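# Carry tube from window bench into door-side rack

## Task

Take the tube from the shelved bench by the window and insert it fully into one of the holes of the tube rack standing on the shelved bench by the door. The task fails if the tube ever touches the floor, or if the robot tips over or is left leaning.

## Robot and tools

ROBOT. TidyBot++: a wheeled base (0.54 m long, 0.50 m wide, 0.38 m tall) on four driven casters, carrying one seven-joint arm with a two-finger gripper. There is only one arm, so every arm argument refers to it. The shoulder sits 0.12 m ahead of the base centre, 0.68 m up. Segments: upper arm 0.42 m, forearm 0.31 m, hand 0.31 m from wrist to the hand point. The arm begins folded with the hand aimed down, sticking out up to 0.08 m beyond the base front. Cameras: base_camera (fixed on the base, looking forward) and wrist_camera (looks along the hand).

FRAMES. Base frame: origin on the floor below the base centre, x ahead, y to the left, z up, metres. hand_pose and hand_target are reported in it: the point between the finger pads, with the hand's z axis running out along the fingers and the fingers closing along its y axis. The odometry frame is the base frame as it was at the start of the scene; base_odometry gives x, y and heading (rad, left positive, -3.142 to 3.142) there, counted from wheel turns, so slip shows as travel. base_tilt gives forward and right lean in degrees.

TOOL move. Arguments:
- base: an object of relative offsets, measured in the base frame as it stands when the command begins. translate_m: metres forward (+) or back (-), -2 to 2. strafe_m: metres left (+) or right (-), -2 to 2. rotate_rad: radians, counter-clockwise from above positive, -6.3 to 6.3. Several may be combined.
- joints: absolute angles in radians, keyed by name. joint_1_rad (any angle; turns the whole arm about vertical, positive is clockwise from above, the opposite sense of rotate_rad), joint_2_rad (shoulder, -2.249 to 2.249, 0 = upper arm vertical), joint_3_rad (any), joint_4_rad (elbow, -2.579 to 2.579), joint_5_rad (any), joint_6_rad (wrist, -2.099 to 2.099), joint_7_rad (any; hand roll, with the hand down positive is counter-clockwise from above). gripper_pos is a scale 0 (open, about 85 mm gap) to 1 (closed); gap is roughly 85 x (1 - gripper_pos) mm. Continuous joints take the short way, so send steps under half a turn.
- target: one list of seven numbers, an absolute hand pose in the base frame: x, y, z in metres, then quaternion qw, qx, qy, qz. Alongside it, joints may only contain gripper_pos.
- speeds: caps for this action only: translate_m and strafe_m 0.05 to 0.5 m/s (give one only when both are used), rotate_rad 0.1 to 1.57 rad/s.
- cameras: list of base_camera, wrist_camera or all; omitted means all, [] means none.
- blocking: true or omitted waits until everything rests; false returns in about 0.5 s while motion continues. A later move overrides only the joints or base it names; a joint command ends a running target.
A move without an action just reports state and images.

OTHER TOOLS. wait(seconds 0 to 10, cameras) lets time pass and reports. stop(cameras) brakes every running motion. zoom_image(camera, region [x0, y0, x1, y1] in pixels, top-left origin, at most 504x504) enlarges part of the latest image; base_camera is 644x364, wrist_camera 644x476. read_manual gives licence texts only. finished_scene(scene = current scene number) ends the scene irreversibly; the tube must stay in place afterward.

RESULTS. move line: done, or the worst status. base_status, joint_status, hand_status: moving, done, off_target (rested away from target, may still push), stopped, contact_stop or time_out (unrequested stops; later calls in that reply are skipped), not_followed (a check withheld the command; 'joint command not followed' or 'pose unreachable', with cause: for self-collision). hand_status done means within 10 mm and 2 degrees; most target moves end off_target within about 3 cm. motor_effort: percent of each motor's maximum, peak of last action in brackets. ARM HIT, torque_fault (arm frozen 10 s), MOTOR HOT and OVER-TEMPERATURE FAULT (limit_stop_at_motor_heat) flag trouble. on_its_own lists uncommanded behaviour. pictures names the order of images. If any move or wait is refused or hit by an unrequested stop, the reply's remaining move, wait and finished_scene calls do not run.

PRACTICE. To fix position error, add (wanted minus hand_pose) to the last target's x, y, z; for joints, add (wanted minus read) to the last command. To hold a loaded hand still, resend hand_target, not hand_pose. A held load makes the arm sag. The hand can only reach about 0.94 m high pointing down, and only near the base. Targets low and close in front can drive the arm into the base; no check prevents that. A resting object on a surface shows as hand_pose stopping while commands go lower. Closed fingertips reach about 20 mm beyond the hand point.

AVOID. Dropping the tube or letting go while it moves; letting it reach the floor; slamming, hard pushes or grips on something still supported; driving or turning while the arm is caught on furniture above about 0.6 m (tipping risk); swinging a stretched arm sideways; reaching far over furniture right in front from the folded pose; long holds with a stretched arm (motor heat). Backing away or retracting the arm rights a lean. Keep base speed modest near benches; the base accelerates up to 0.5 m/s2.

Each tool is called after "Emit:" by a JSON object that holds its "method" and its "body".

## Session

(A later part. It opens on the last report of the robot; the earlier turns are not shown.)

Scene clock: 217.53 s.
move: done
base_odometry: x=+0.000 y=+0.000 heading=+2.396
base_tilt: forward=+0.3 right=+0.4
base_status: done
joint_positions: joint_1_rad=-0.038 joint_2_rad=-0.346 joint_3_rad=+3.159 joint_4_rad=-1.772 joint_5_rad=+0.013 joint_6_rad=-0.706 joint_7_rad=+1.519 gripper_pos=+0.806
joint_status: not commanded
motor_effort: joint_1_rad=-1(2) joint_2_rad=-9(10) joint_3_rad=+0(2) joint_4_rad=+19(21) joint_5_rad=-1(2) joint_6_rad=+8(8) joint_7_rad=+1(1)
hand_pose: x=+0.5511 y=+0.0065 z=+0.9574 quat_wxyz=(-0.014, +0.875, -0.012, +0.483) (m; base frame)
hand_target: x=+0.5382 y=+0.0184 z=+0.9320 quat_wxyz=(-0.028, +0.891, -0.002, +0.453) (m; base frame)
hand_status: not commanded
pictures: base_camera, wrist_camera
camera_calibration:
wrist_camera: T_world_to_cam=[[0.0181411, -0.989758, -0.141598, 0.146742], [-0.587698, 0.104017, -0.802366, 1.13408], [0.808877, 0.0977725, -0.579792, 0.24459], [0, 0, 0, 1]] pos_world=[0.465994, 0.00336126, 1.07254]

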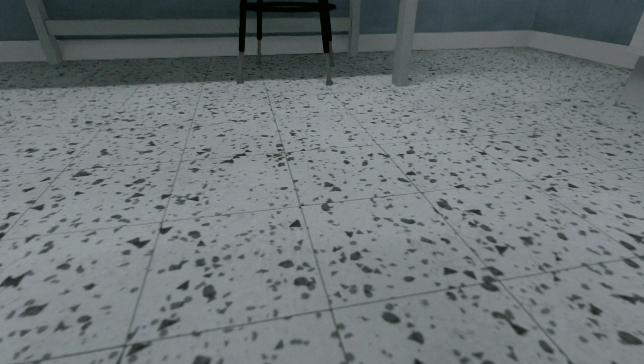

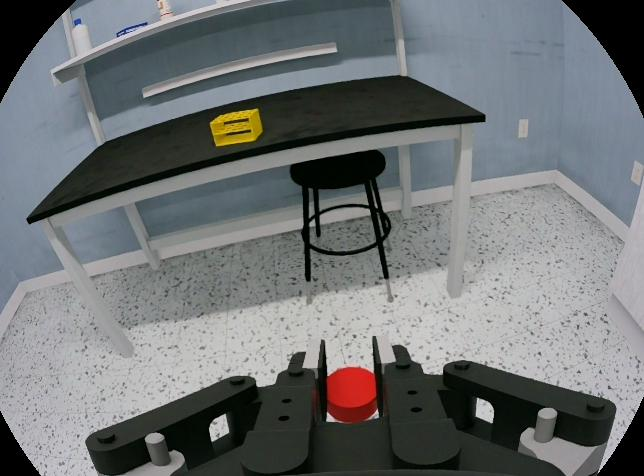

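Emit:
{"method": "move", "body": {"base": {"rotate_rad":0.13}, "speeds": {"rotate_rad":0.7}, "cameras": []}}

Emit:
{"method": "move", "body": {"base": {"translate_m":0.8,"strafe_m":0.1}, "speeds": {"translate_m":0.3}, "joints": {"joint_6_rad":-0.9,"joint_4_rad":-1.7}}}

Emit:
{"method": "zoom_image", "body": {"camera": "wrist_camera", "region": [200, 150, 450, 350]}}

Scene clock: 243.00 s.
move: done
base_odometry: x=+0.000 y=+0.000 heading=+2.525
base_tilt: forward=+0.2 right=+0.4
base_status: done
joint_positions: joint_1_rad=-0.035 joint_2_rad=-0.346 joint_3_rad=+3.153 joint_4_rad=-1.772 joint_5_rad=+0.010 joint_6_rad=-0.706 joint_7_rad=+1.519 gripper_pos=+0.806
joint_status: not commanded
motor_effort: joint_1_rad=+0(2) joint_2_rad=-9(10) joint_3_rad=+0(3) joint_4_rad=+19(20) joint_5_rad=-1(2) joint_6_rad=+8(8) joint_7_rad=+1(1)
hand_pose: x=+0.5509 y=+0.0089 z=+0.9572 quat_wxyz=(-0.016, +0.875, -0.011, +0.483) (m; base frame)
hand_target: x=+0.5382 y=+0.0184 z=+0.9320 quat_wxyz=(-0.028, +0.891, -0.002, +0.453) (m; base frame)
hand_status: not commanded
pictures: none
No camera images: "cameras" was empty.

Scene clock: 246.50 s.
move: done
base_odometry: x=-0.711 y=+0.381 heading=+2.525
base_tilt: forward=+0.3 right=+0.5
base_status: done
joint_positions: joint_1_rad=-0.035 joint_2_rad=-0.346 joint_3_rad=+3.153 joint_4_rad=-1.712 joint_5_rad=+0.010 joint_6_rad=-0.857 joint_7_rad=+1.519 gripper_pos=+0.806
joint_status: all done
motor_effort: joint_1_rad=+0(1) joint_2_rad=-8(11) joint_3_rad=-1(1) joint_4_rad=+20(20) joint_5_rad=-1(2) joint_6_rad=+7(9) joint_7_rad=+1(1)
hand_pose: x=+0.5314 y=+0.0082 z=+0.9525 quat_wxyz=(-0.014, +0.896, -0.012, +0.443) (m; base frame)
hand_target: x=+0.5234 y=+0.0193 z=+0.9506 quat_wxyz=(-0.028, +0.902, +0.000, +0.431) (m; base frame)
hand_status: not commanded
pictures: base_camera, wrist_camera
camera_calibration:
wrist_camera: T_world_to_cam=[[0.00737189, -0.989815, -0.142168, 0.154362], [-0.658721, 0.102159, -0.74542, 1.10196], [0.752351, 0.0991441, -0.651259, 0.35563], [0, 0, 0, 1]] pos_world=[0.457185, 0.00495604, 1.07497]

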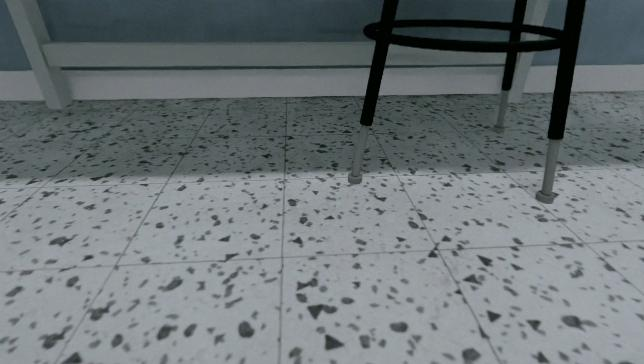

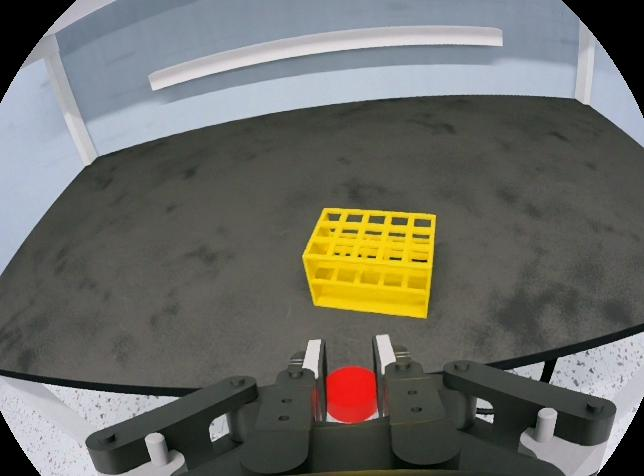

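Scaled by 2.016.

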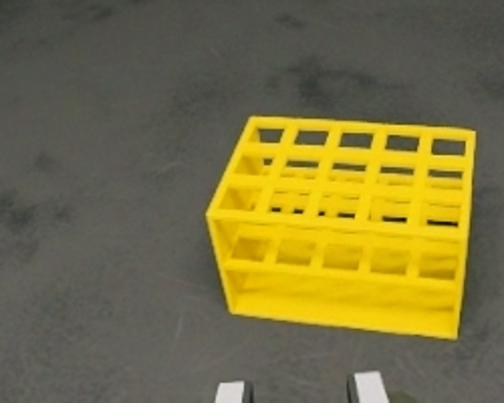

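Emit:
{"method": "zoom_image", "body": {"camera": "wrist_camera", "region": [310, 350, 390, 430]}}

Scaled by 6.300.

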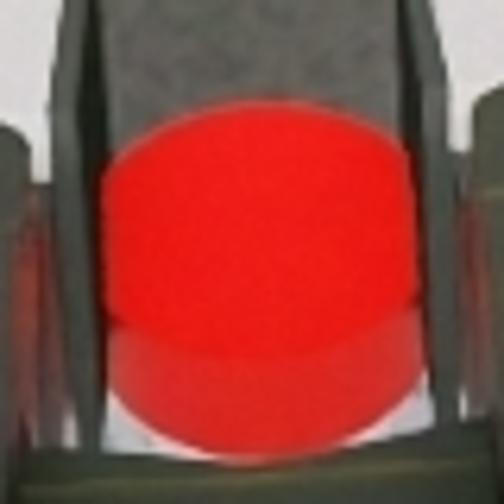

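Emit:
{"method": "move", "body": {"target": [0.64, -0.01, 1.01, 0, 0.866, 0, 0.5], "cameras": ["wrist_camera"]}}

Scene clock: 290.43 s.
move: off_target
base_odometry: x=-0.711 y=+0.381 heading=+2.525
base_tilt: forward=+0.3 right=+0.4
base_status: not commanded
joint_positions: joint_1_rad=-0.029 joint_2_rad=-0.144 joint_3_rad=+3.173 joint_4_rad=-1.508 joint_5_rad=+0.010 joint_6_rad=-0.785 joint_7_rad=+1.577 gripper_pos=+0.806
joint_status: not commanded
motor_effort: joint_1_rad=+0(1) joint_2_rad=-15(17) joint_3_rad=+0(1) joint_4_rad=+19(20) joint_5_rad=-1(1) joint_6_rad=+8(8) joint_7_rad=+1(1)
hand_pose: x=+0.6274 y=-0.0036 z=+0.9923 quat_wxyz=(+0.005, +0.880, +0.002, +0.476) (m; base frame)
hand_target: x=+0.6400 y=-0.0100 z=+1.0100 quat_wxyz=(+0.000, +0.866, +0.000, +0.500) (m; base frame)
hand_status: off_target (0.023 m and 3.2 deg from the pose sent, 0.124 m and 7.7 deg at the start)
pictures: wrist_camera
camera_calibration:
wrist_camera: T_world_to_cam=[[0.0230468, -0.995218, -0.0949208, 0.0909514], [-0.602354, 0.0619538, -0.795821, 1.21052], [0.797896, 0.0755171, -0.598046, 0.229025], [0, 0, 0, 1]] pos_world=[0.544325, -0.00177487, 1.10895]

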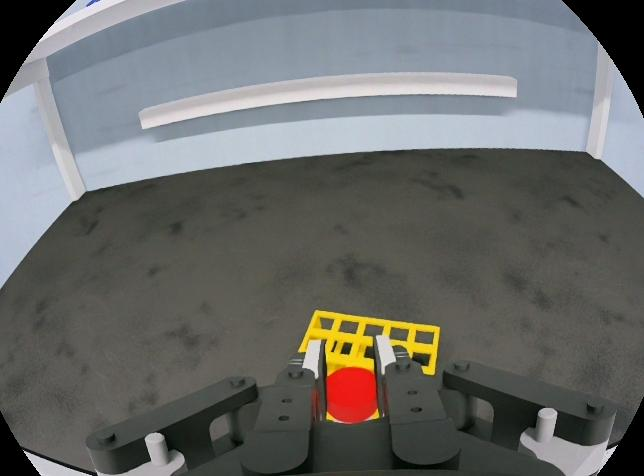

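Emit:
{"method": "move", "body": {"target": [0.777, -0.022, 1.022, 0, 0.857, 0, 0.515], "cameras": ["wrist_camera"]}}

Emit:
{"method": "zoom_image", "body": {"camera": "wrist_camera", "region": [270, 320, 430, 450]}}

Scene clock: 304.47 s.
move: off_target
base_odometry: x=-0.711 y=+0.381 heading=+2.525
base_tilt: forward=+0.3 right=+0.4
base_status: not commanded
joint_positions: joint_1_rad=+0.030 joint_2_rad=+0.177 joint_3_rad=+3.173 joint_4_rad=-1.170 joint_5_rad=-0.032 joint_6_rad=-0.775 joint_7_rad=+1.624 gripper_pos=+0.806
joint_status: not commanded
motor_effort: joint_1_rad=+0(1) joint_2_rad=-26(27) joint_3_rad=+0(1) joint_4_rad=+20(20) joint_5_rad=-1(2) joint_6_rad=+8(8) joint_7_rad=+0(1)
hand_pose: x=+0.7644 y=-0.0295 z=+1.0029 quat_wxyz=(+0.015, +0.873, -0.007, +0.488) (m; base frame)
hand_target: x=+0.7770 y=-0.0220 z=+1.0220 quat_wxyz=(+0.000, +0.857, +0.000, +0.515) (m; base frame)
hand_status: off_target (0.024 m and 4.0 deg from the pose sent, 0.154 m and 5.2 deg at the start)
pictures: wrist_camera
camera_calibration:
wrist_camera: T_world_to_cam=[[0.00106184, -0.99638, -0.0850066, 0.069886], [-0.577908, 0.0687626, -0.8132, 1.30207], [0.816101, 0.0499894, -0.575743, 0.0910383], [0, 0, 0, 1]] pos_world=[0.678103, -0.0244514, 1.1172]

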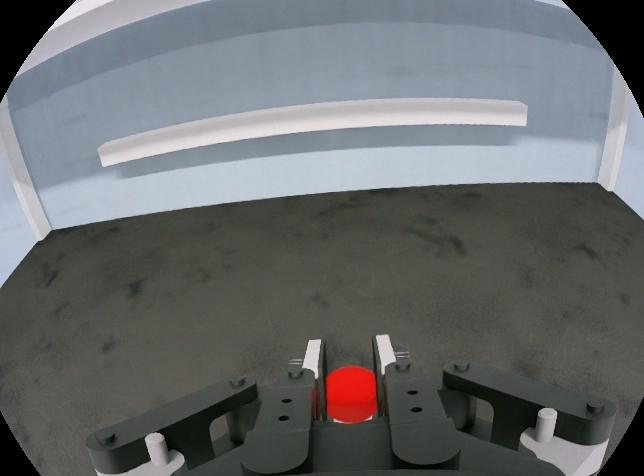

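Scaled by 3.150.

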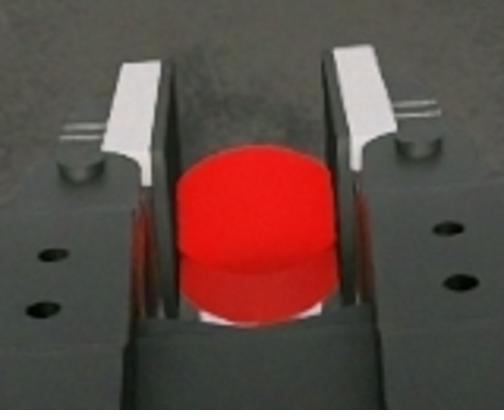

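Emit:
{"method": "move", "body": {"target": [0.776, -0.009, 1.014, -0.005, 0.857, 0.003, 0.515], "cameras": []}}

Scene clock: 314.40 s.
move: off_target
base_odometry: x=-0.711 y=+0.381 heading=+2.525
base_tilt: forward=+0.4 right=+0.5
base_status: not commanded
joint_positions: joint_1_rad=+0.027 joint_2_rad=+0.177 joint_3_rad=+3.173 joint_4_rad=-1.177 joint_5_rad=-0.033 joint_6_rad=-0.746 joint_7_rad=+1.625 gripper_pos=+0.806
joint_status: not commanded
motor_effort: joint_1_rad=+0(1) joint_2_rad=-26(26) joint_3_rad=-1(1) joint_4_rad=+19(20) joint_5_rad=-1(1) joint_6_rad=+8(8) joint_7_rad=+0(1)
hand_pose: x=+0.7685 y=-0.0274 z=+1.0071 quat_wxyz=(+0.015, +0.867, -0.005, +0.498) (m; base frame)
hand_target: x=+0.7760 y=-0.0090 z=+1.0140 quat_wxyz=(-0.005, +0.857, +0.003, +0.515) (m; base frame)
hand_status: off_target (0.021 m and 3.3 deg from the pose sent, 0.026 m and 4.4 deg at the start)
pictures: none
No camera images: "cameras" was empty.

Emit:
{"method": "move", "body": {"base": {"strafe_m":0.0105,"translate_m":-0.003}, "speeds": {"strafe_m":0.05}, "cameras": []}}

Scene clock: 323.80 s.
move: done
base_odometry: x=-0.714 y=+0.371 heading=+2.525
base_tilt: forward=+0.4 right=+0.4
base_status: done
joint_positions: joint_1_rad=+0.025 joint_2_rad=+0.177 joint_3_rad=+3.171 joint_4_rad=-1.177 joint_5_rad=-0.033 joint_6_rad=-0.746 joint_7_rad=+1.625 gripper_pos=+0.806
joint_status: not commanded
motor_effort: joint_1_rad=+0(2) joint_2_rad=-25(27) joint_3_rad=+0(2) joint_4_rad=+19(20) joint_5_rad=-1(2) joint_6_rad=+8(8) joint_7_rad=+1(1)
hand_pose: x=+0.7686 y=-0.0250 z=+1.0071 quat_wxyz=(+0.013, +0.867, -0.004, +0.498) (m; base frame)
hand_target: x=+0.7760 y=-0.0090 z=+1.0140 quat_wxyz=(-0.005, +0.857, +0.003, +0.515) (m; base frame)
hand_status: not commanded
pictures: none
No camera images: "cameras" was empty.

Emit:
{"method": "move", "body": {"target": [0.776, -0.010, 0.978, -0.005, 0.857, 0.003, 0.515], "cameras": ["wrist_camera"]}}

Scene clock: 334.67 s.
move: off_target
base_odometry: x=-0.714 y=+0.371 heading=+2.525
base_tilt: forward=+0.2 right=+0.4
base_status: not commanded
joint_positions: joint_1_rad=+0.025 joint_2_rad=+0.177 joint_3_rad=+3.171 joint_4_rad=-1.296 joint_5_rad=-0.034 joint_6_rad=-0.631 joint_7_rad=+1.626 gripper_pos=+0.806
joint_status: not commanded
motor_effort: joint_1_rad=+0(1) joint_2_rad=-26(28) joint_3_rad=-1(1) joint_4_rad=+20(21) joint_5_rad=-1(1) joint_6_rad=+8(8) joint_7_rad=+1(1)
hand_pose: x=+0.7737 y=-0.0260 z=+0.9686 quat_wxyz=(+0.014, +0.868, -0.005, +0.496) (m; base frame)
hand_target: x=+0.7760 y=-0.0100 z=+0.9780 quat_wxyz=(-0.005, +0.857, +0.003, +0.515) (m; base frame)
hand_status: off_target (0.019 m and 3.5 deg from the pose sent, 0.034 m and 3.2 deg at the start)
pictures: wrist_camera
camera_calibration:
wrist_camera: T_world_to_cam=[[0.00694278, -0.996337, -0.0852334, 0.0661144], [-0.563751, 0.0664991, -0.823264, 1.27805], [0.825916, 0.0537661, -0.561224, 0.0419728], [0, 0, 0, 1]] pos_world=[0.685375, -0.0213735, 1.08136]

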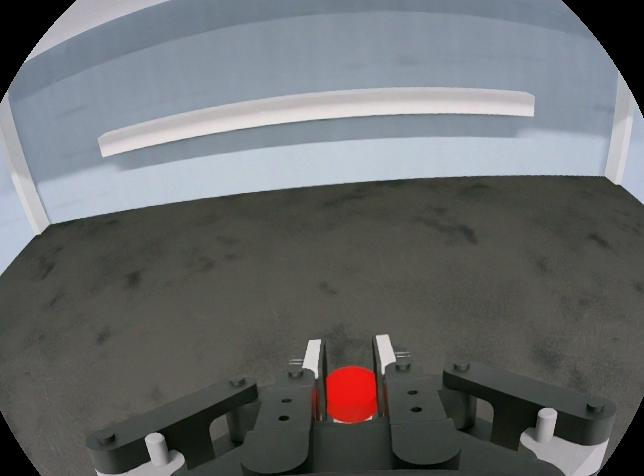

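Emit:
{"method": "move", "body": {"target": [0.767, -0.010, 0.962, -0.005, 0.857, 0.003, 0.515], "cameras": []}}

Scene clock: 338.80 s.
move: off_target
base_odometry: x=-0.714 y=+0.371 heading=+2.525
base_tilt: forward=+0.4 right=+0.4
base_status: not commanded
joint_positions: joint_1_rad=+0.025 joint_2_rad=+0.176 joint_3_rad=+3.168 joint_4_rad=-1.376 joint_5_rad=-0.039 joint_6_rad=-0.574 joint_7_rad=+1.633 gripper_pos=+0.806
joint_status: not commanded
motor_effort: joint_1_rad=+0(1) joint_2_rad=-26(28) joint_3_rad=+0(1) joint_4_rad=+20(21) joint_5_rad=-1(2) joint_6_rad=+8(8) joint_7_rad=+1(1)
hand_pose: x=+0.7715 y=-0.0243 z=+0.9379 quat_wxyz=(+0.012, +0.874, -0.003, +0.486) (m; base frame)
hand_target: x=+0.7670 y=-0.0100 z=+0.9620 quat_wxyz=(-0.005, +0.857, +0.003, +0.515) (m; base frame)
hand_status: off_target (0.028 m and 4.4 deg from the pose sent, 0.019 m and 3.5 deg at the start)
pictures: none
No camera images: "cameras" was empty.

Emit:
{"method": "move", "body": {"target": [0.763, -0.010, 0.955, -0.005, 0.854, 0.003, 0.520], "cameras": ["wrist_camera"]}}

Emit:
{"method": "zoom_image", "body": {"camera": "wrist_camera", "region": [270, 320, 430, 450]}}

Scene clock: 345.97 s.
move: off_target
base_odometry: x=-0.714 y=+0.371 heading=+2.525
base_tilt: forward=+0.3 right=+0.4
base_status: not commanded
joint_positions: joint_1_rad=+0.026 joint_2_rad=+0.171 joint_3_rad=+3.167 joint_4_rad=-1.424 joint_5_rad=-0.047 joint_6_rad=-0.526 joint_7_rad=+1.643 gripper_pos=+0.806
joint_status: not commanded
motor_effort: joint_1_rad=-1(1) joint_2_rad=-25(27) joint_3_rad=-1(1) joint_4_rad=+20(21) joint_5_rad=-1(2) joint_6_rad=+8(8) joint_7_rad=+1(1)
hand_pose: x=+0.7702 y=-0.0231 z=+0.9266 quat_wxyz=(+0.012, +0.872, -0.001, +0.489) (m; base frame)
hand_target: x=+0.7630 y=-0.0100 z=+0.9550 quat_wxyz=(-0.005, +0.854, +0.003, +0.520) (m; base frame)
hand_status: off_target (0.032 m and 4.6 deg from the pose sent, 0.024 m and 5.0 deg at the start)
pictures: wrist_camera
camera_calibration:
wrist_camera: T_world_to_cam=[[0.0134257, -0.996216, -0.0858658, 0.0609864], [-0.577513, 0.0623768, -0.813995, 1.24317], [0.816271, 0.0605171, -0.574491, 0.0410209], [0, 0, 0, 1]] pos_world=[0.683645, -0.0192719, 1.04074]

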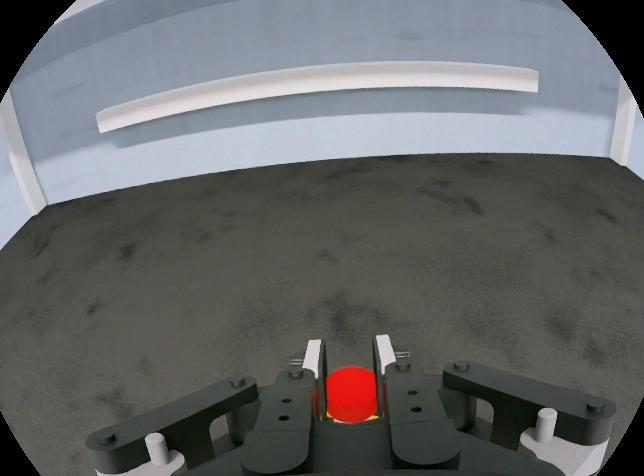

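Scaled by 3.150.

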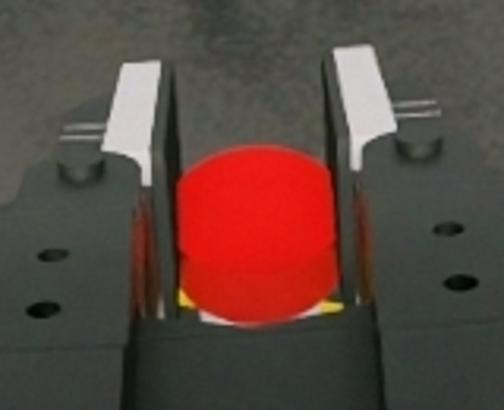

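Emit:
{"method": "move", "body": {"target": [0.757, -0.012, 0.940, -0.005, 0.854, 0.003, 0.520], "cameras": ["wrist_camera"]}}

Emit:
{"method": "zoom_image", "body": {"camera": "wrist_camera", "region": [270, 320, 430, 450]}}

Scene clock: 355.10 s.
move: off_target
base_odometry: x=-0.714 y=+0.371 heading=+2.525
base_tilt: forward=+0.3 right=+0.4
base_status: not commanded
joint_positions: joint_1_rad=+0.036 joint_2_rad=+0.155 joint_3_rad=+3.159 joint_4_rad=-1.479 joint_5_rad=-0.070 joint_6_rad=-0.470 joint_7_rad=+1.668 gripper_pos=+0.806
joint_status: not commanded
motor_effort: joint_1_rad=-1(1) joint_2_rad=-24(26) joint_3_rad=-1(1) joint_4_rad=+19(20) joint_5_rad=-1(2) joint_6_rad=+7(8) joint_7_rad=+0(1)
hand_pose: x=+0.7659 y=-0.0227 z=+0.9201 quat_wxyz=(+0.010, +0.868, +0.001, +0.497) (m; base frame)
hand_target: x=+0.7570 y=-0.0120 z=+0.9400 quat_wxyz=(-0.005, +0.854, +0.003, +0.520) (m; base frame)
hand_status: off_target (0.024 m and 3.5 deg from the pose sent, 0.022 m and 4.6 deg at the start)
pictures: wrist_camera
camera_calibration:
wrist_camera: T_world_to_cam=[[0.0208861, -0.996004, -0.0868267, 0.0560756], [-0.563262, 0.060029, -0.824095, 1.23371], [0.826014, 0.0661183, -0.559758, 0.0198612], [0, 0, 0, 1]] pos_world=[0.677326, -0.01952, 1.03268]

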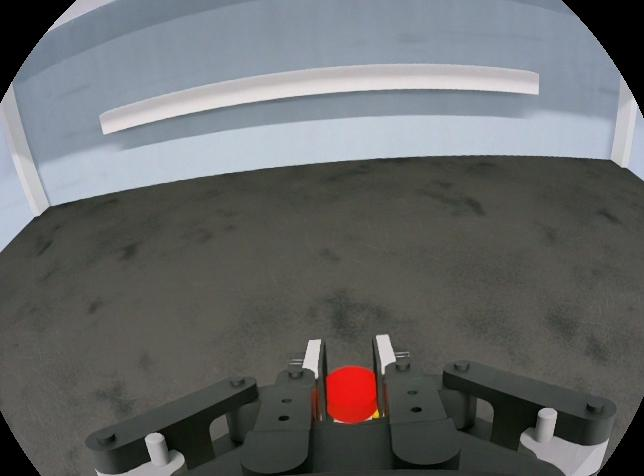

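Scaled by 3.150.

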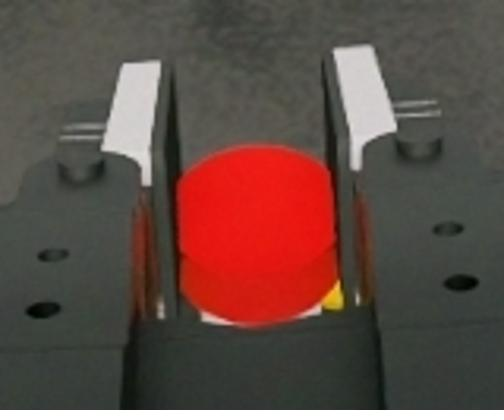

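Still free. Continue.

Emit:
{"method": "move", "body": {"target": [0.757, -0.015, 0.920, -0.005, 0.854, 0.003, 0.520], "cameras": ["wrist_camera"]}}

Emit:
{"method": "zoom_image", "body": {"camera": "wrist_camera", "region": [270, 320, 430, 450]}}

Scene clock: 360.33 s.
move: off_target
base_odometry: x=-0.714 y=+0.371 heading=+2.525
base_tilt: forward=+0.3 right=+0.4
base_status: not commanded
joint_positions: joint_1_rad=+0.061 joint_2_rad=+0.143 joint_3_rad=+3.137 joint_4_rad=-1.528 joint_5_rad=-0.103 joint_6_rad=-0.400 joint_7_rad=+1.706 gripper_pos=+0.806
joint_status: not commanded
motor_effort: joint_1_rad=+0(1) joint_2_rad=-22(25) joint_3_rad=+0(1) joint_4_rad=+18(19) joint_5_rad=-2(2) joint_6_rad=+6(7) joint_7_rad=+1(1)
hand_pose: x=+0.7646 y=-0.0227 z=+0.9182 quat_wxyz=(+0.007, +0.860, +0.003, +0.511) (m; base frame)
hand_target: x=+0.7570 y=-0.0150 z=+0.9200 quat_wxyz=(-0.005, +0.854, +0.003, +0.520) (m; base frame)
hand_status: off_target (0.011 m and 1.8 deg from the pose sent, 0.012 m and 3.5 deg at the start)
pictures: wrist_camera
camera_calibration:
wrist_camera: T_world_to_cam=[[0.0307977, -0.995693, -0.0874482, 0.0489748], [-0.535942, 0.0573992, -0.842302, 1.22719], [0.843693, 0.0728081, -0.531865, -0.0190961], [0, 0, 0, 1]] pos_world=[0.672306, -0.0202856, 1.02779]

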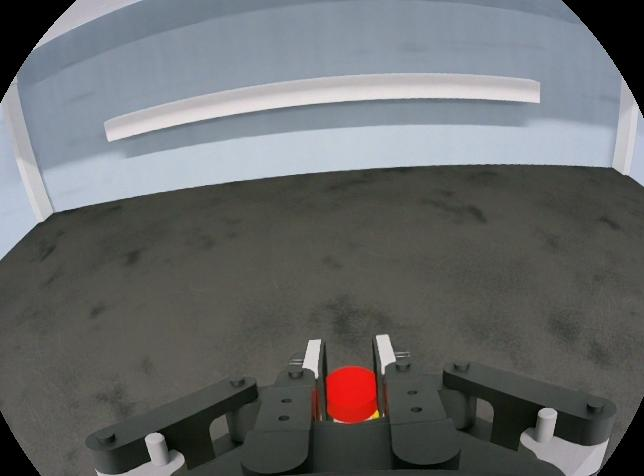

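Scaled by 3.150.

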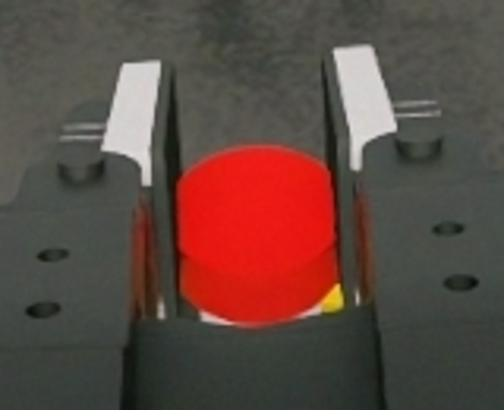

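Emit:
{"method": "move", "body": {"target": [0.754, -0.012, 0.912, -0.005, 0.868, 0.003, 0.497], "cameras": ["wrist_camera"]}}

Emit:
{"method": "zoom_image", "body": {"camera": "wrist_camera", "region": [270, 320, 430, 450]}}

Scene clock: 374.10 s.
move: off_target
base_odometry: x=-0.714 y=+0.371 heading=+2.525
base_tilt: forward=+0.3 right=+0.4
base_status: not commanded
joint_positions: joint_1_rad=+0.056 joint_2_rad=+0.143 joint_3_rad=+3.140 joint_4_rad=-1.520 joint_5_rad=-0.103 joint_6_rad=-0.422 joint_7_rad=+1.704 gripper_pos=+0.806
joint_status: not commanded
motor_effort: joint_1_rad=-1(1) joint_2_rad=-22(24) joint_3_rad=-1(2) joint_4_rad=+16(18) joint_5_rad=-1(2) joint_6_rad=+5(6) joint_7_rad=+0(1)
hand_pose: x=+0.7628 y=-0.0207 z=+0.9168 quat_wxyz=(+0.005, +0.863, +0.004, +0.505) (m; base frame)
hand_target: x=+0.7540 y=-0.0120 z=+0.9120 quat_wxyz=(-0.005, +0.868, +0.003, +0.497) (m; base frame)
hand_status: off_target (0.013 m and 1.6 deg from the pose sent, 0.016 m and 2.3 deg at the start)
pictures: wrist_camera
camera_calibration:
wrist_camera: T_world_to_cam=[[0.0326153, -0.99539, -0.0901932, 0.0520293], [-0.54774, 0.0576817, -0.834658, 1.22696], [0.836012, 0.0766251, -0.543334, -0.00203445], [0, 0, 0, 1]] pos_world=[0.672058, -0.0188276, 1.02768]

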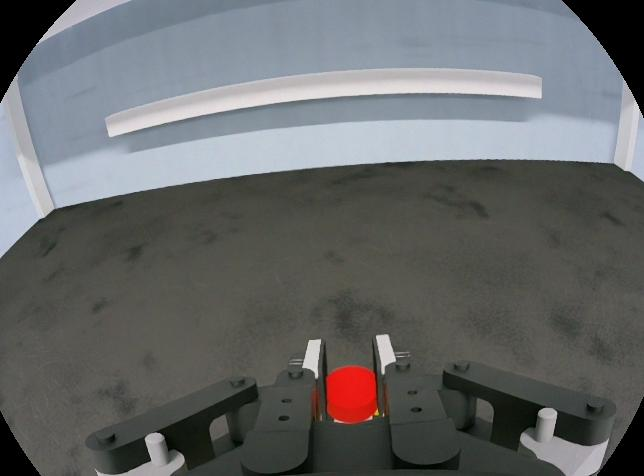

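Scaled by 3.150.

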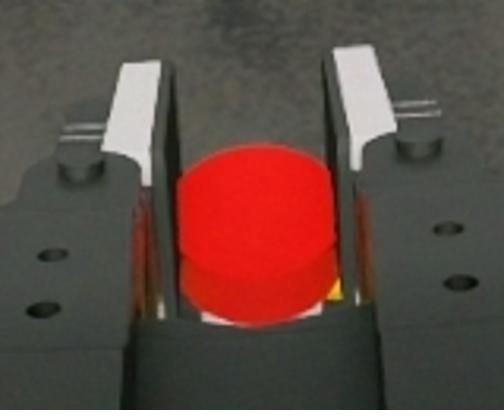

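Emit:
{"method": "move", "body": {"target": [0.757, -0.012, 0.945, -0.005, 0.862, 0.003, 0.507], "cameras": []}}

Emit:
{"method": "zoom_image", "body": {"camera": "wrist_camera", "region": [270, 320, 430, 450]}}

Scene clock: 383.83 s.
move: off_target
base_odometry: x=-0.714 y=+0.371 heading=+2.525
base_tilt: forward=+0.3 right=+0.4
base_status: not commanded
joint_positions: joint_1_rad=+0.052 joint_2_rad=+0.143 joint_3_rad=+3.140 joint_4_rad=-1.473 joint_5_rad=-0.103 joint_6_rad=-0.469 joint_7_rad=+1.704 gripper_pos=+0.806
joint_status: not commanded
motor_effort: joint_1_rad=+0(1) joint_2_rad=-24(26) joint_3_rad=+0(1) joint_4_rad=+21(21) joint_5_rad=-1(2) joint_6_rad=+8(8) joint_7_rad=+1(1)
hand_pose: x=+0.7639 y=-0.0166 z=+0.9317 quat_wxyz=(+0.003, +0.863, +0.008, +0.505) (m; base frame)
hand_target: x=+0.7570 y=-0.0120 z=+0.9450 quat_wxyz=(-0.005, +0.862, +0.003, +0.507) (m; base frame)
hand_status: off_target (0.016 m and 1.1 deg from the pose sent, 0.030 m and 1.2 deg at the start)
pictures: none
No camera images: "cameras" was empty.

Scaled by 3.150.

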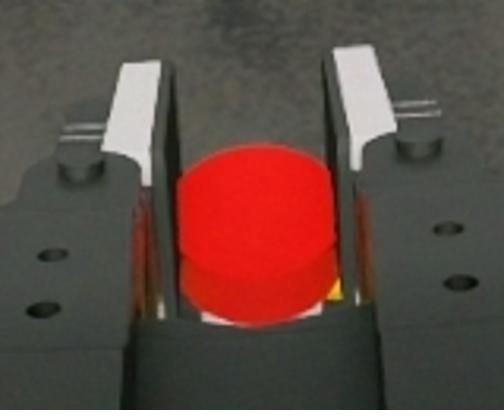

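Emit:
{"method": "move", "body": {"base": {"strafe_m":-0.009,"translate_m":0.003}, "speeds": {"strafe_m":0.05}, "cameras": ["wrist_camera"]}}

Emit:
{"method": "zoom_image", "body": {"camera": "wrist_camera", "region": [270, 320, 430, 450]}}

Scene clock: 390.60 s.
move: done
base_odometry: x=-0.712 y=+0.380 heading=+2.525
base_tilt: forward=+0.3 right=+0.4
base_status: done
joint_positions: joint_1_rad=+0.048 joint_2_rad=+0.143 joint_3_rad=+3.141 joint_4_rad=-1.473 joint_5_rad=-0.103 joint_6_rad=-0.469 joint_7_rad=+1.704 gripper_pos=+0.806
joint_status: not commanded
motor_effort: joint_1_rad=+0(2) joint_2_rad=-25(26) joint_3_rad=-1(2) joint_4_rad=+20(21) joint_5_rad=-2(2) joint_6_rad=+8(8) joint_7_rad=+0(1)
hand_pose: x=+0.7640 y=-0.0145 z=+0.9319 quat_wxyz=(+0.002, +0.863, +0.009, +0.505) (m; base frame)
hand_target: x=+0.7570 y=-0.0120 z=+0.9450 quat_wxyz=(-0.005, +0.862, +0.003, +0.507) (m; base frame)
hand_status: not commanded
pictures: wrist_camera
camera_calibration:
wrist_camera: T_world_to_cam=[[0.0448923, -0.994899, -0.0903416, 0.0502323], [-0.548147, 0.051072, -0.834821, 1.24018], [0.835176, 0.0869975, -0.543058, 0.00526092], [0, 0, 0, 1]] pos_world=[0.673155, -0.0138204, 1.04273]

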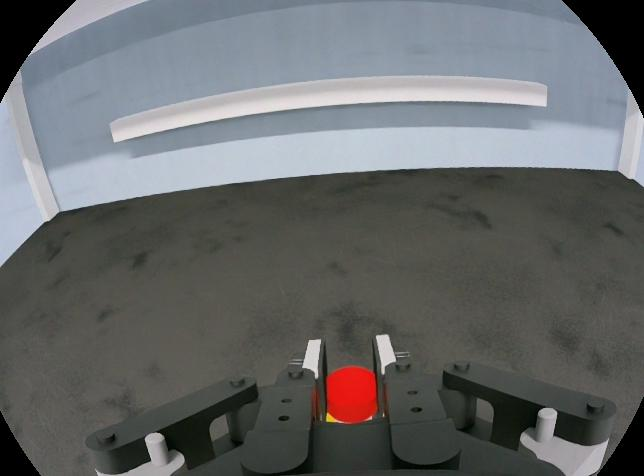

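Scaled by 3.150.

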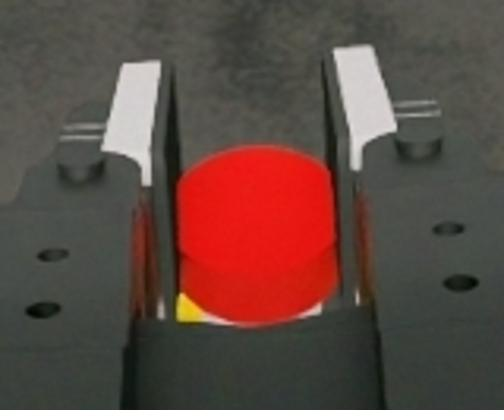

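Emit:
{"method": "move", "body": {"target": [0.756, -0.012, 0.928, -0.005, 0.860, 0.003, 0.510], "cameras": []}}

Emit:
{"method": "move", "body": {"target": [0.756, -0.013, 0.915, -0.005, 0.860, 0.003, 0.510], "cameras": ["wrist_camera"]}}

Emit:
{"method": "zoom_image", "body": {"camera": "wrist_camera", "region": [270, 320, 430, 450]}}

Scene clock: 400.37 s.
move: done
base_odometry: x=-0.712 y=+0.380 heading=+2.525
base_tilt: forward=+0.3 right=+0.4
base_status: not commanded
joint_positions: joint_1_rad=+0.048 joint_2_rad=+0.142 joint_3_rad=+3.141 joint_4_rad=-1.500 joint_5_rad=-0.103 joint_6_rad=-0.456 joint_7_rad=+1.704 gripper_pos=+0.806
joint_status: not commanded
motor_effort: joint_1_rad=+0(1) joint_2_rad=-23(25) joint_3_rad=+0(1) joint_4_rad=+19(21) joint_5_rad=-2(2) joint_6_rad=+7(8) joint_7_rad=+0(1)
hand_pose: x=+0.7613 y=-0.0148 z=+0.9201 quat_wxyz=(+0.002, +0.866, +0.009, +0.500) (m; base frame)
hand_target: x=+0.7560 y=-0.0120 z=+0.9280 quat_wxyz=(-0.005, +0.860, +0.003, +0.510) (m; base frame)
hand_status: done (0.010 m and 1.7 deg from the pose sent, 0.009 m and 1.3 deg at the start)
pictures: none
No camera images: "cameras" was empty.

Scene clock: 401.03 s.
move: done
base_odometry: x=-0.712 y=+0.380 heading=+2.525
base_tilt: forward=+0.2 right=+0.4
base_status: not commanded
joint_positions: joint_1_rad=+0.050 joint_2_rad=+0.140 joint_3_rad=+3.138 joint_4_rad=-1.521 joint_5_rad=-0.103 joint_6_rad=-0.421 joint_7_rad=+1.704 gripper_pos=+0.806
joint_status: not commanded
motor_effort: joint_1_rad=+0(0) joint_2_rad=-21(24) joint_3_rad=+0(1) joint_4_rad=+18(19) joint_5_rad=-1(1) joint_6_rad=+6(7) joint_7_rad=+1(1)
hand_pose: x=+0.7623 y=-0.0153 z=+0.9184 quat_wxyz=(+0.003, +0.862, +0.008, +0.506) (m; base frame)
hand_target: x=+0.7560 y=-0.0130 z=+0.9150 quat_wxyz=(-0.005, +0.860, +0.003, +0.510) (m; base frame)
hand_status: done (0.008 m and 1.2 deg from the pose sent, 0.008 m and 1.7 deg at the start)
pictures: wrist_camera
camera_calibration:
wrist_camera: T_world_to_cam=[[0.0411648, -0.995083, -0.0900833, 0.0508802], [-0.545919, 0.053112, -0.836153, 1.22756], [0.836826, 0.0835982, -0.541048, -0.00379449], [0, 0, 0, 1]] pos_world=[0.671229, -0.0142509, 1.02896]

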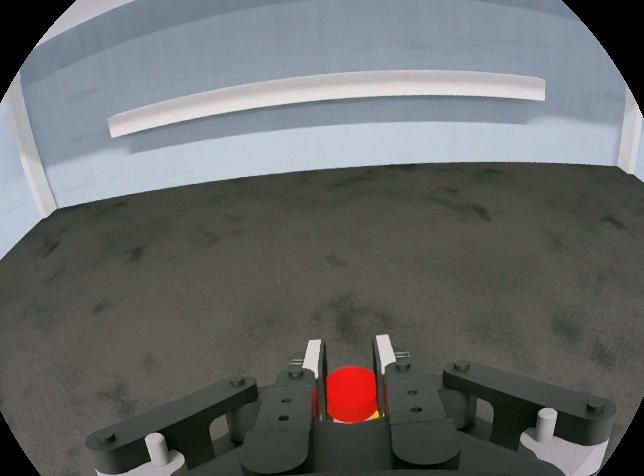

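Scaled by 3.150.

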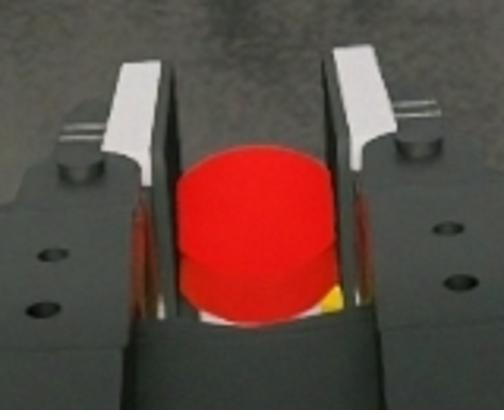

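Emit:
{"method": "move", "body": {"target": [0.756, -0.013, 0.921, -0.005, 0.860, 0.003, 0.510], "cameras": []}}

Emit:
{"method": "move", "body": {"joints": {"gripper_pos":0.74}, "cameras": ["wrist_camera"]}}

Emit:
{"method": "zoom_image", "body": {"camera": "wrist_camera", "region": [270, 320, 430, 450]}}

Scene clock: 415.87 s.
move: done
base_odometry: x=-0.712 y=+0.380 heading=+2.525
base_tilt: forward=+0.3 right=+0.4
base_status: not commanded
joint_positions: joint_1_rad=+0.050 joint_2_rad=+0.140 joint_3_rad=+3.138 joint_4_rad=-1.521 joint_5_rad=-0.103 joint_6_rad=-0.421 joint_7_rad=+1.704 gripper_pos=+0.806
joint_status: not commanded
motor_effort: joint_1_rad=+0(0) joint_2_rad=-22(22) joint_3_rad=-1(1) joint_4_rad=+18(18) joint_5_rad=-1(2) joint_6_rad=+6(6) joint_7_rad=+0(1)
hand_pose: x=+0.7623 y=-0.0153 z=+0.9185 quat_wxyz=(+0.003, +0.862, +0.008, +0.506) (m; base frame)
hand_target: x=+0.7560 y=-0.0130 z=+0.9210 quat_wxyz=(-0.005, +0.860, +0.003, +0.510) (m; base frame)
hand_status: done (0.007 m and 1.2 deg from the pose sent, 0.007 m and 1.2 deg at the start)
pictures: none
No camera images: "cameras" was empty.

Scene clock: 416.50 s.
move: done
base_odometry: x=-0.712 y=+0.380 heading=+2.525
base_tilt: forward=+0.3 right=+0.4
base_status: not commanded
joint_positions: joint_1_rad=+0.050 joint_2_rad=+0.140 joint_3_rad=+3.138 joint_4_rad=-1.522 joint_5_rad=-0.103 joint_6_rad=-0.421 joint_7_rad=+1.704 gripper_pos=+0.740
joint_status: all done
motor_effort: joint_1_rad=+0(1) joint_2_rad=-24(25) joint_3_rad=-1(1) joint_4_rad=+20(20) joint_5_rad=-1(2) joint_6_rad=+8(8) joint_7_rad=+0(1)
hand_pose: x=+0.7621 y=-0.0153 z=+0.9178 quat_wxyz=(+0.003, +0.863, +0.008, +0.506) (m; base frame)
hand_target: x=+0.7560 y=-0.0130 z=+0.9210 quat_wxyz=(-0.005, +0.860, +0.003, +0.510) (m; base frame)
hand_status: not commanded
pictures: wrist_camera
camera_calibration:
wrist_camera: T_world_to_cam=[[0.0410832, -0.995079, -0.0901625, 0.0509816], [-0.546679, 0.0531468, -0.835654, 1.22715], [0.836334, 0.0836213, -0.541806, -0.00287443], [0, 0, 0, 1]] pos_world=[0.671165, -0.0142478, 1.02851]

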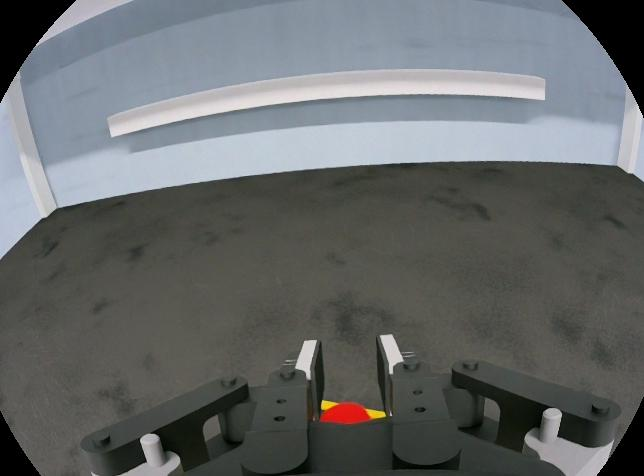

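Scaled by 3.150.

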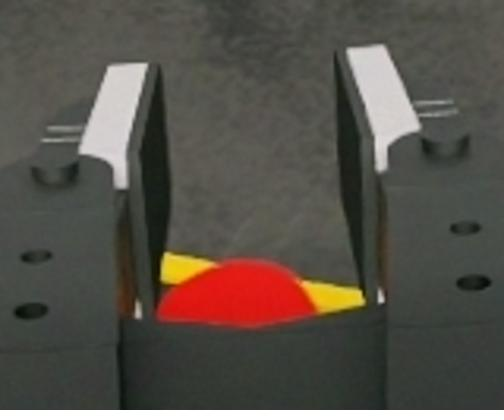

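Emit:
{"method": "move", "body": {"joints": {"gripper_pos":0.4}, "cameras": []}}

Emit:
{"method": "move", "body": {"target": [0.62, -0.01, 1.01, 0, 0.875, 0, 0.484], "cameras": ["wrist_camera"]}}

Emit:
{"method": "zoom_image", "body": {"camera": "wrist_camera", "region": [270, 270, 470, 430]}}

Scene clock: 424.27 s.
move: done
base_odometry: x=-0.712 y=+0.380 heading=+2.525
base_tilt: forward=+0.3 right=+0.4
base_status: not commanded
joint_positions: joint_1_rad=+0.050 joint_2_rad=+0.140 joint_3_rad=+3.138 joint_4_rad=-1.522 joint_5_rad=-0.103 joint_6_rad=-0.421 joint_7_rad=+1.704 gripper_pos=+0.400
joint_status: all done
motor_effort: joint_1_rad=+0(1) joint_2_rad=-25(26) joint_3_rad=-1(1) joint_4_rad=+20(20) joint_5_rad=-1(2) joint_6_rad=+8(8) joint_7_rad=+1(1)
hand_pose: x=+0.7621 y=-0.0153 z=+0.9178 quat_wxyz=(+0.003, +0.863, +0.008, +0.506) (m; base frame)
hand_target: x=+0.7560 y=-0.0130 z=+0.9210 quat_wxyz=(-0.005, +0.860, +0.003, +0.510) (m; base frame)
hand_status: not commanded
pictures: none
No camera images: "cameras" was empty.

Scene clock: 425.97 s.
move: off_target
base_odometry: x=-0.712 y=+0.380 heading=+2.525
base_tilt: forward=+0.2 right=+0.4
base_status: not commanded
joint_positions: joint_1_rad=-0.003 joint_2_rad=-0.148 joint_3_rad=+3.171 joint_4_rad=-1.490 joint_5_rad=-0.086 joint_6_rad=-0.766 joint_7_rad=+1.657 gripper_pos=+0.400
joint_status: not commanded
motor_effort: joint_1_rad=+0(1) joint_2_rad=-14(26) joint_3_rad=+1(2) joint_4_rad=+19(21) joint_5_rad=-2(2) joint_6_rad=+8(8) joint_7_rad=+1(1)
hand_pose: x=+0.6311 y=+0.0050 z=+1.0110 quat_wxyz=(-0.015, +0.868, +0.013, +0.495) (m; base frame)
hand_target: x=+0.6200 y=-0.0100 z=+1.0100 quat_wxyz=(+0.000, +0.875, +0.000, +0.484) (m; base frame)
hand_status: off_target (0.019 m and 2.7 deg from the pose sent, 0.169 m and 3.0 deg at the start)
pictures: wrist_camera
camera_calibration:
wrist_camera: T_world_to_cam=[[0.0660222, -0.99089, -0.11738, 0.0967698], [-0.568441, 0.0593306, -0.820582, 1.23077], [0.82007, 0.1209, -0.559346, 0.183336], [0, 0, 0, 1]] pos_world=[0.542883, 0.000700689, 1.12385]

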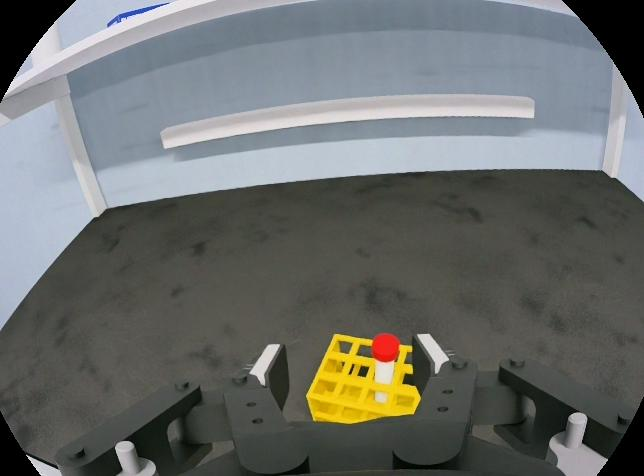

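Scaled by 2.520.

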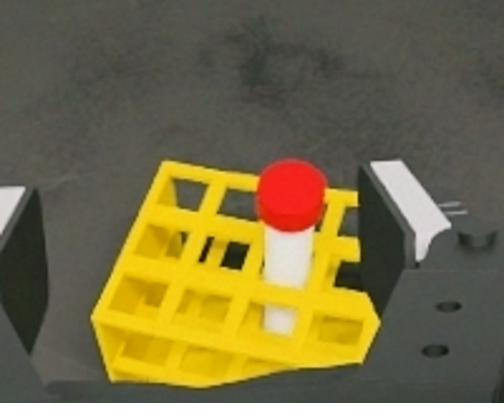

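Emit:
{"method": "move", "body": {"base": {"translate_m":-0.25}, "cameras": ["wrist_camera"]}}

Emit:
{"method": "zoom_image", "body": {"camera": "wrist_camera", "region": [300, 220, 440, 340]}}

Scene clock: 436.27 s.
move: done
base_odometry: x=-0.508 y=+0.235 heading=+2.525
base_tilt: forward=+0.3 right=+0.4
base_status: done
joint_positions: joint_1_rad=-0.005 joint_2_rad=-0.159 joint_3_rad=+3.175 joint_4_rad=-1.490 joint_5_rad=-0.085 joint_6_rad=-0.772 joint_7_rad=+1.657 gripper_pos=+0.400
joint_status: not commanded
motor_effort: joint_1_rad=-1(1) joint_2_rad=-15(20) joint_3_rad=+0(1) joint_4_rad=+20(21) joint_5_rad=-2(2) joint_6_rad=+8(8) joint_7_rad=+0(1)
hand_pose: x=+0.6266 y=+0.0039 z=+1.0148 quat_wxyz=(-0.015, +0.867, +0.012, +0.497) (m; base frame)
hand_target: x=+0.6200 y=-0.0100 z=+1.0100 quat_wxyz=(+0.000, +0.875, +0.000, +0.484) (m; base frame)
hand_status: not commanded
pictures: wrist_camera
camera_calibration:
wrist_camera: T_world_to_cam=[[0.0649953, -0.990957, -0.117384, 0.0970375], [-0.56485, 0.0604383, -0.822977, 1.23153], [0.82263, 0.119794, -0.555814, 0.184089], [0, 0, 0, 1]] pos_world=[0.537889, -0.000324641, 1.12723]

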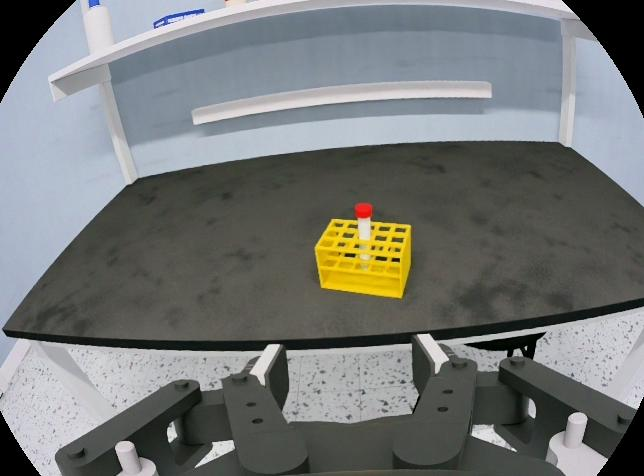

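Scaled by 3.600.

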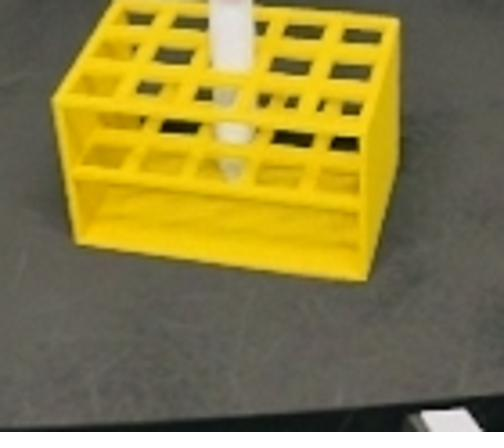

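Emit:
{"method": "finished_scene", "body": {"scene": 2}}

The scene is finished: the task was done.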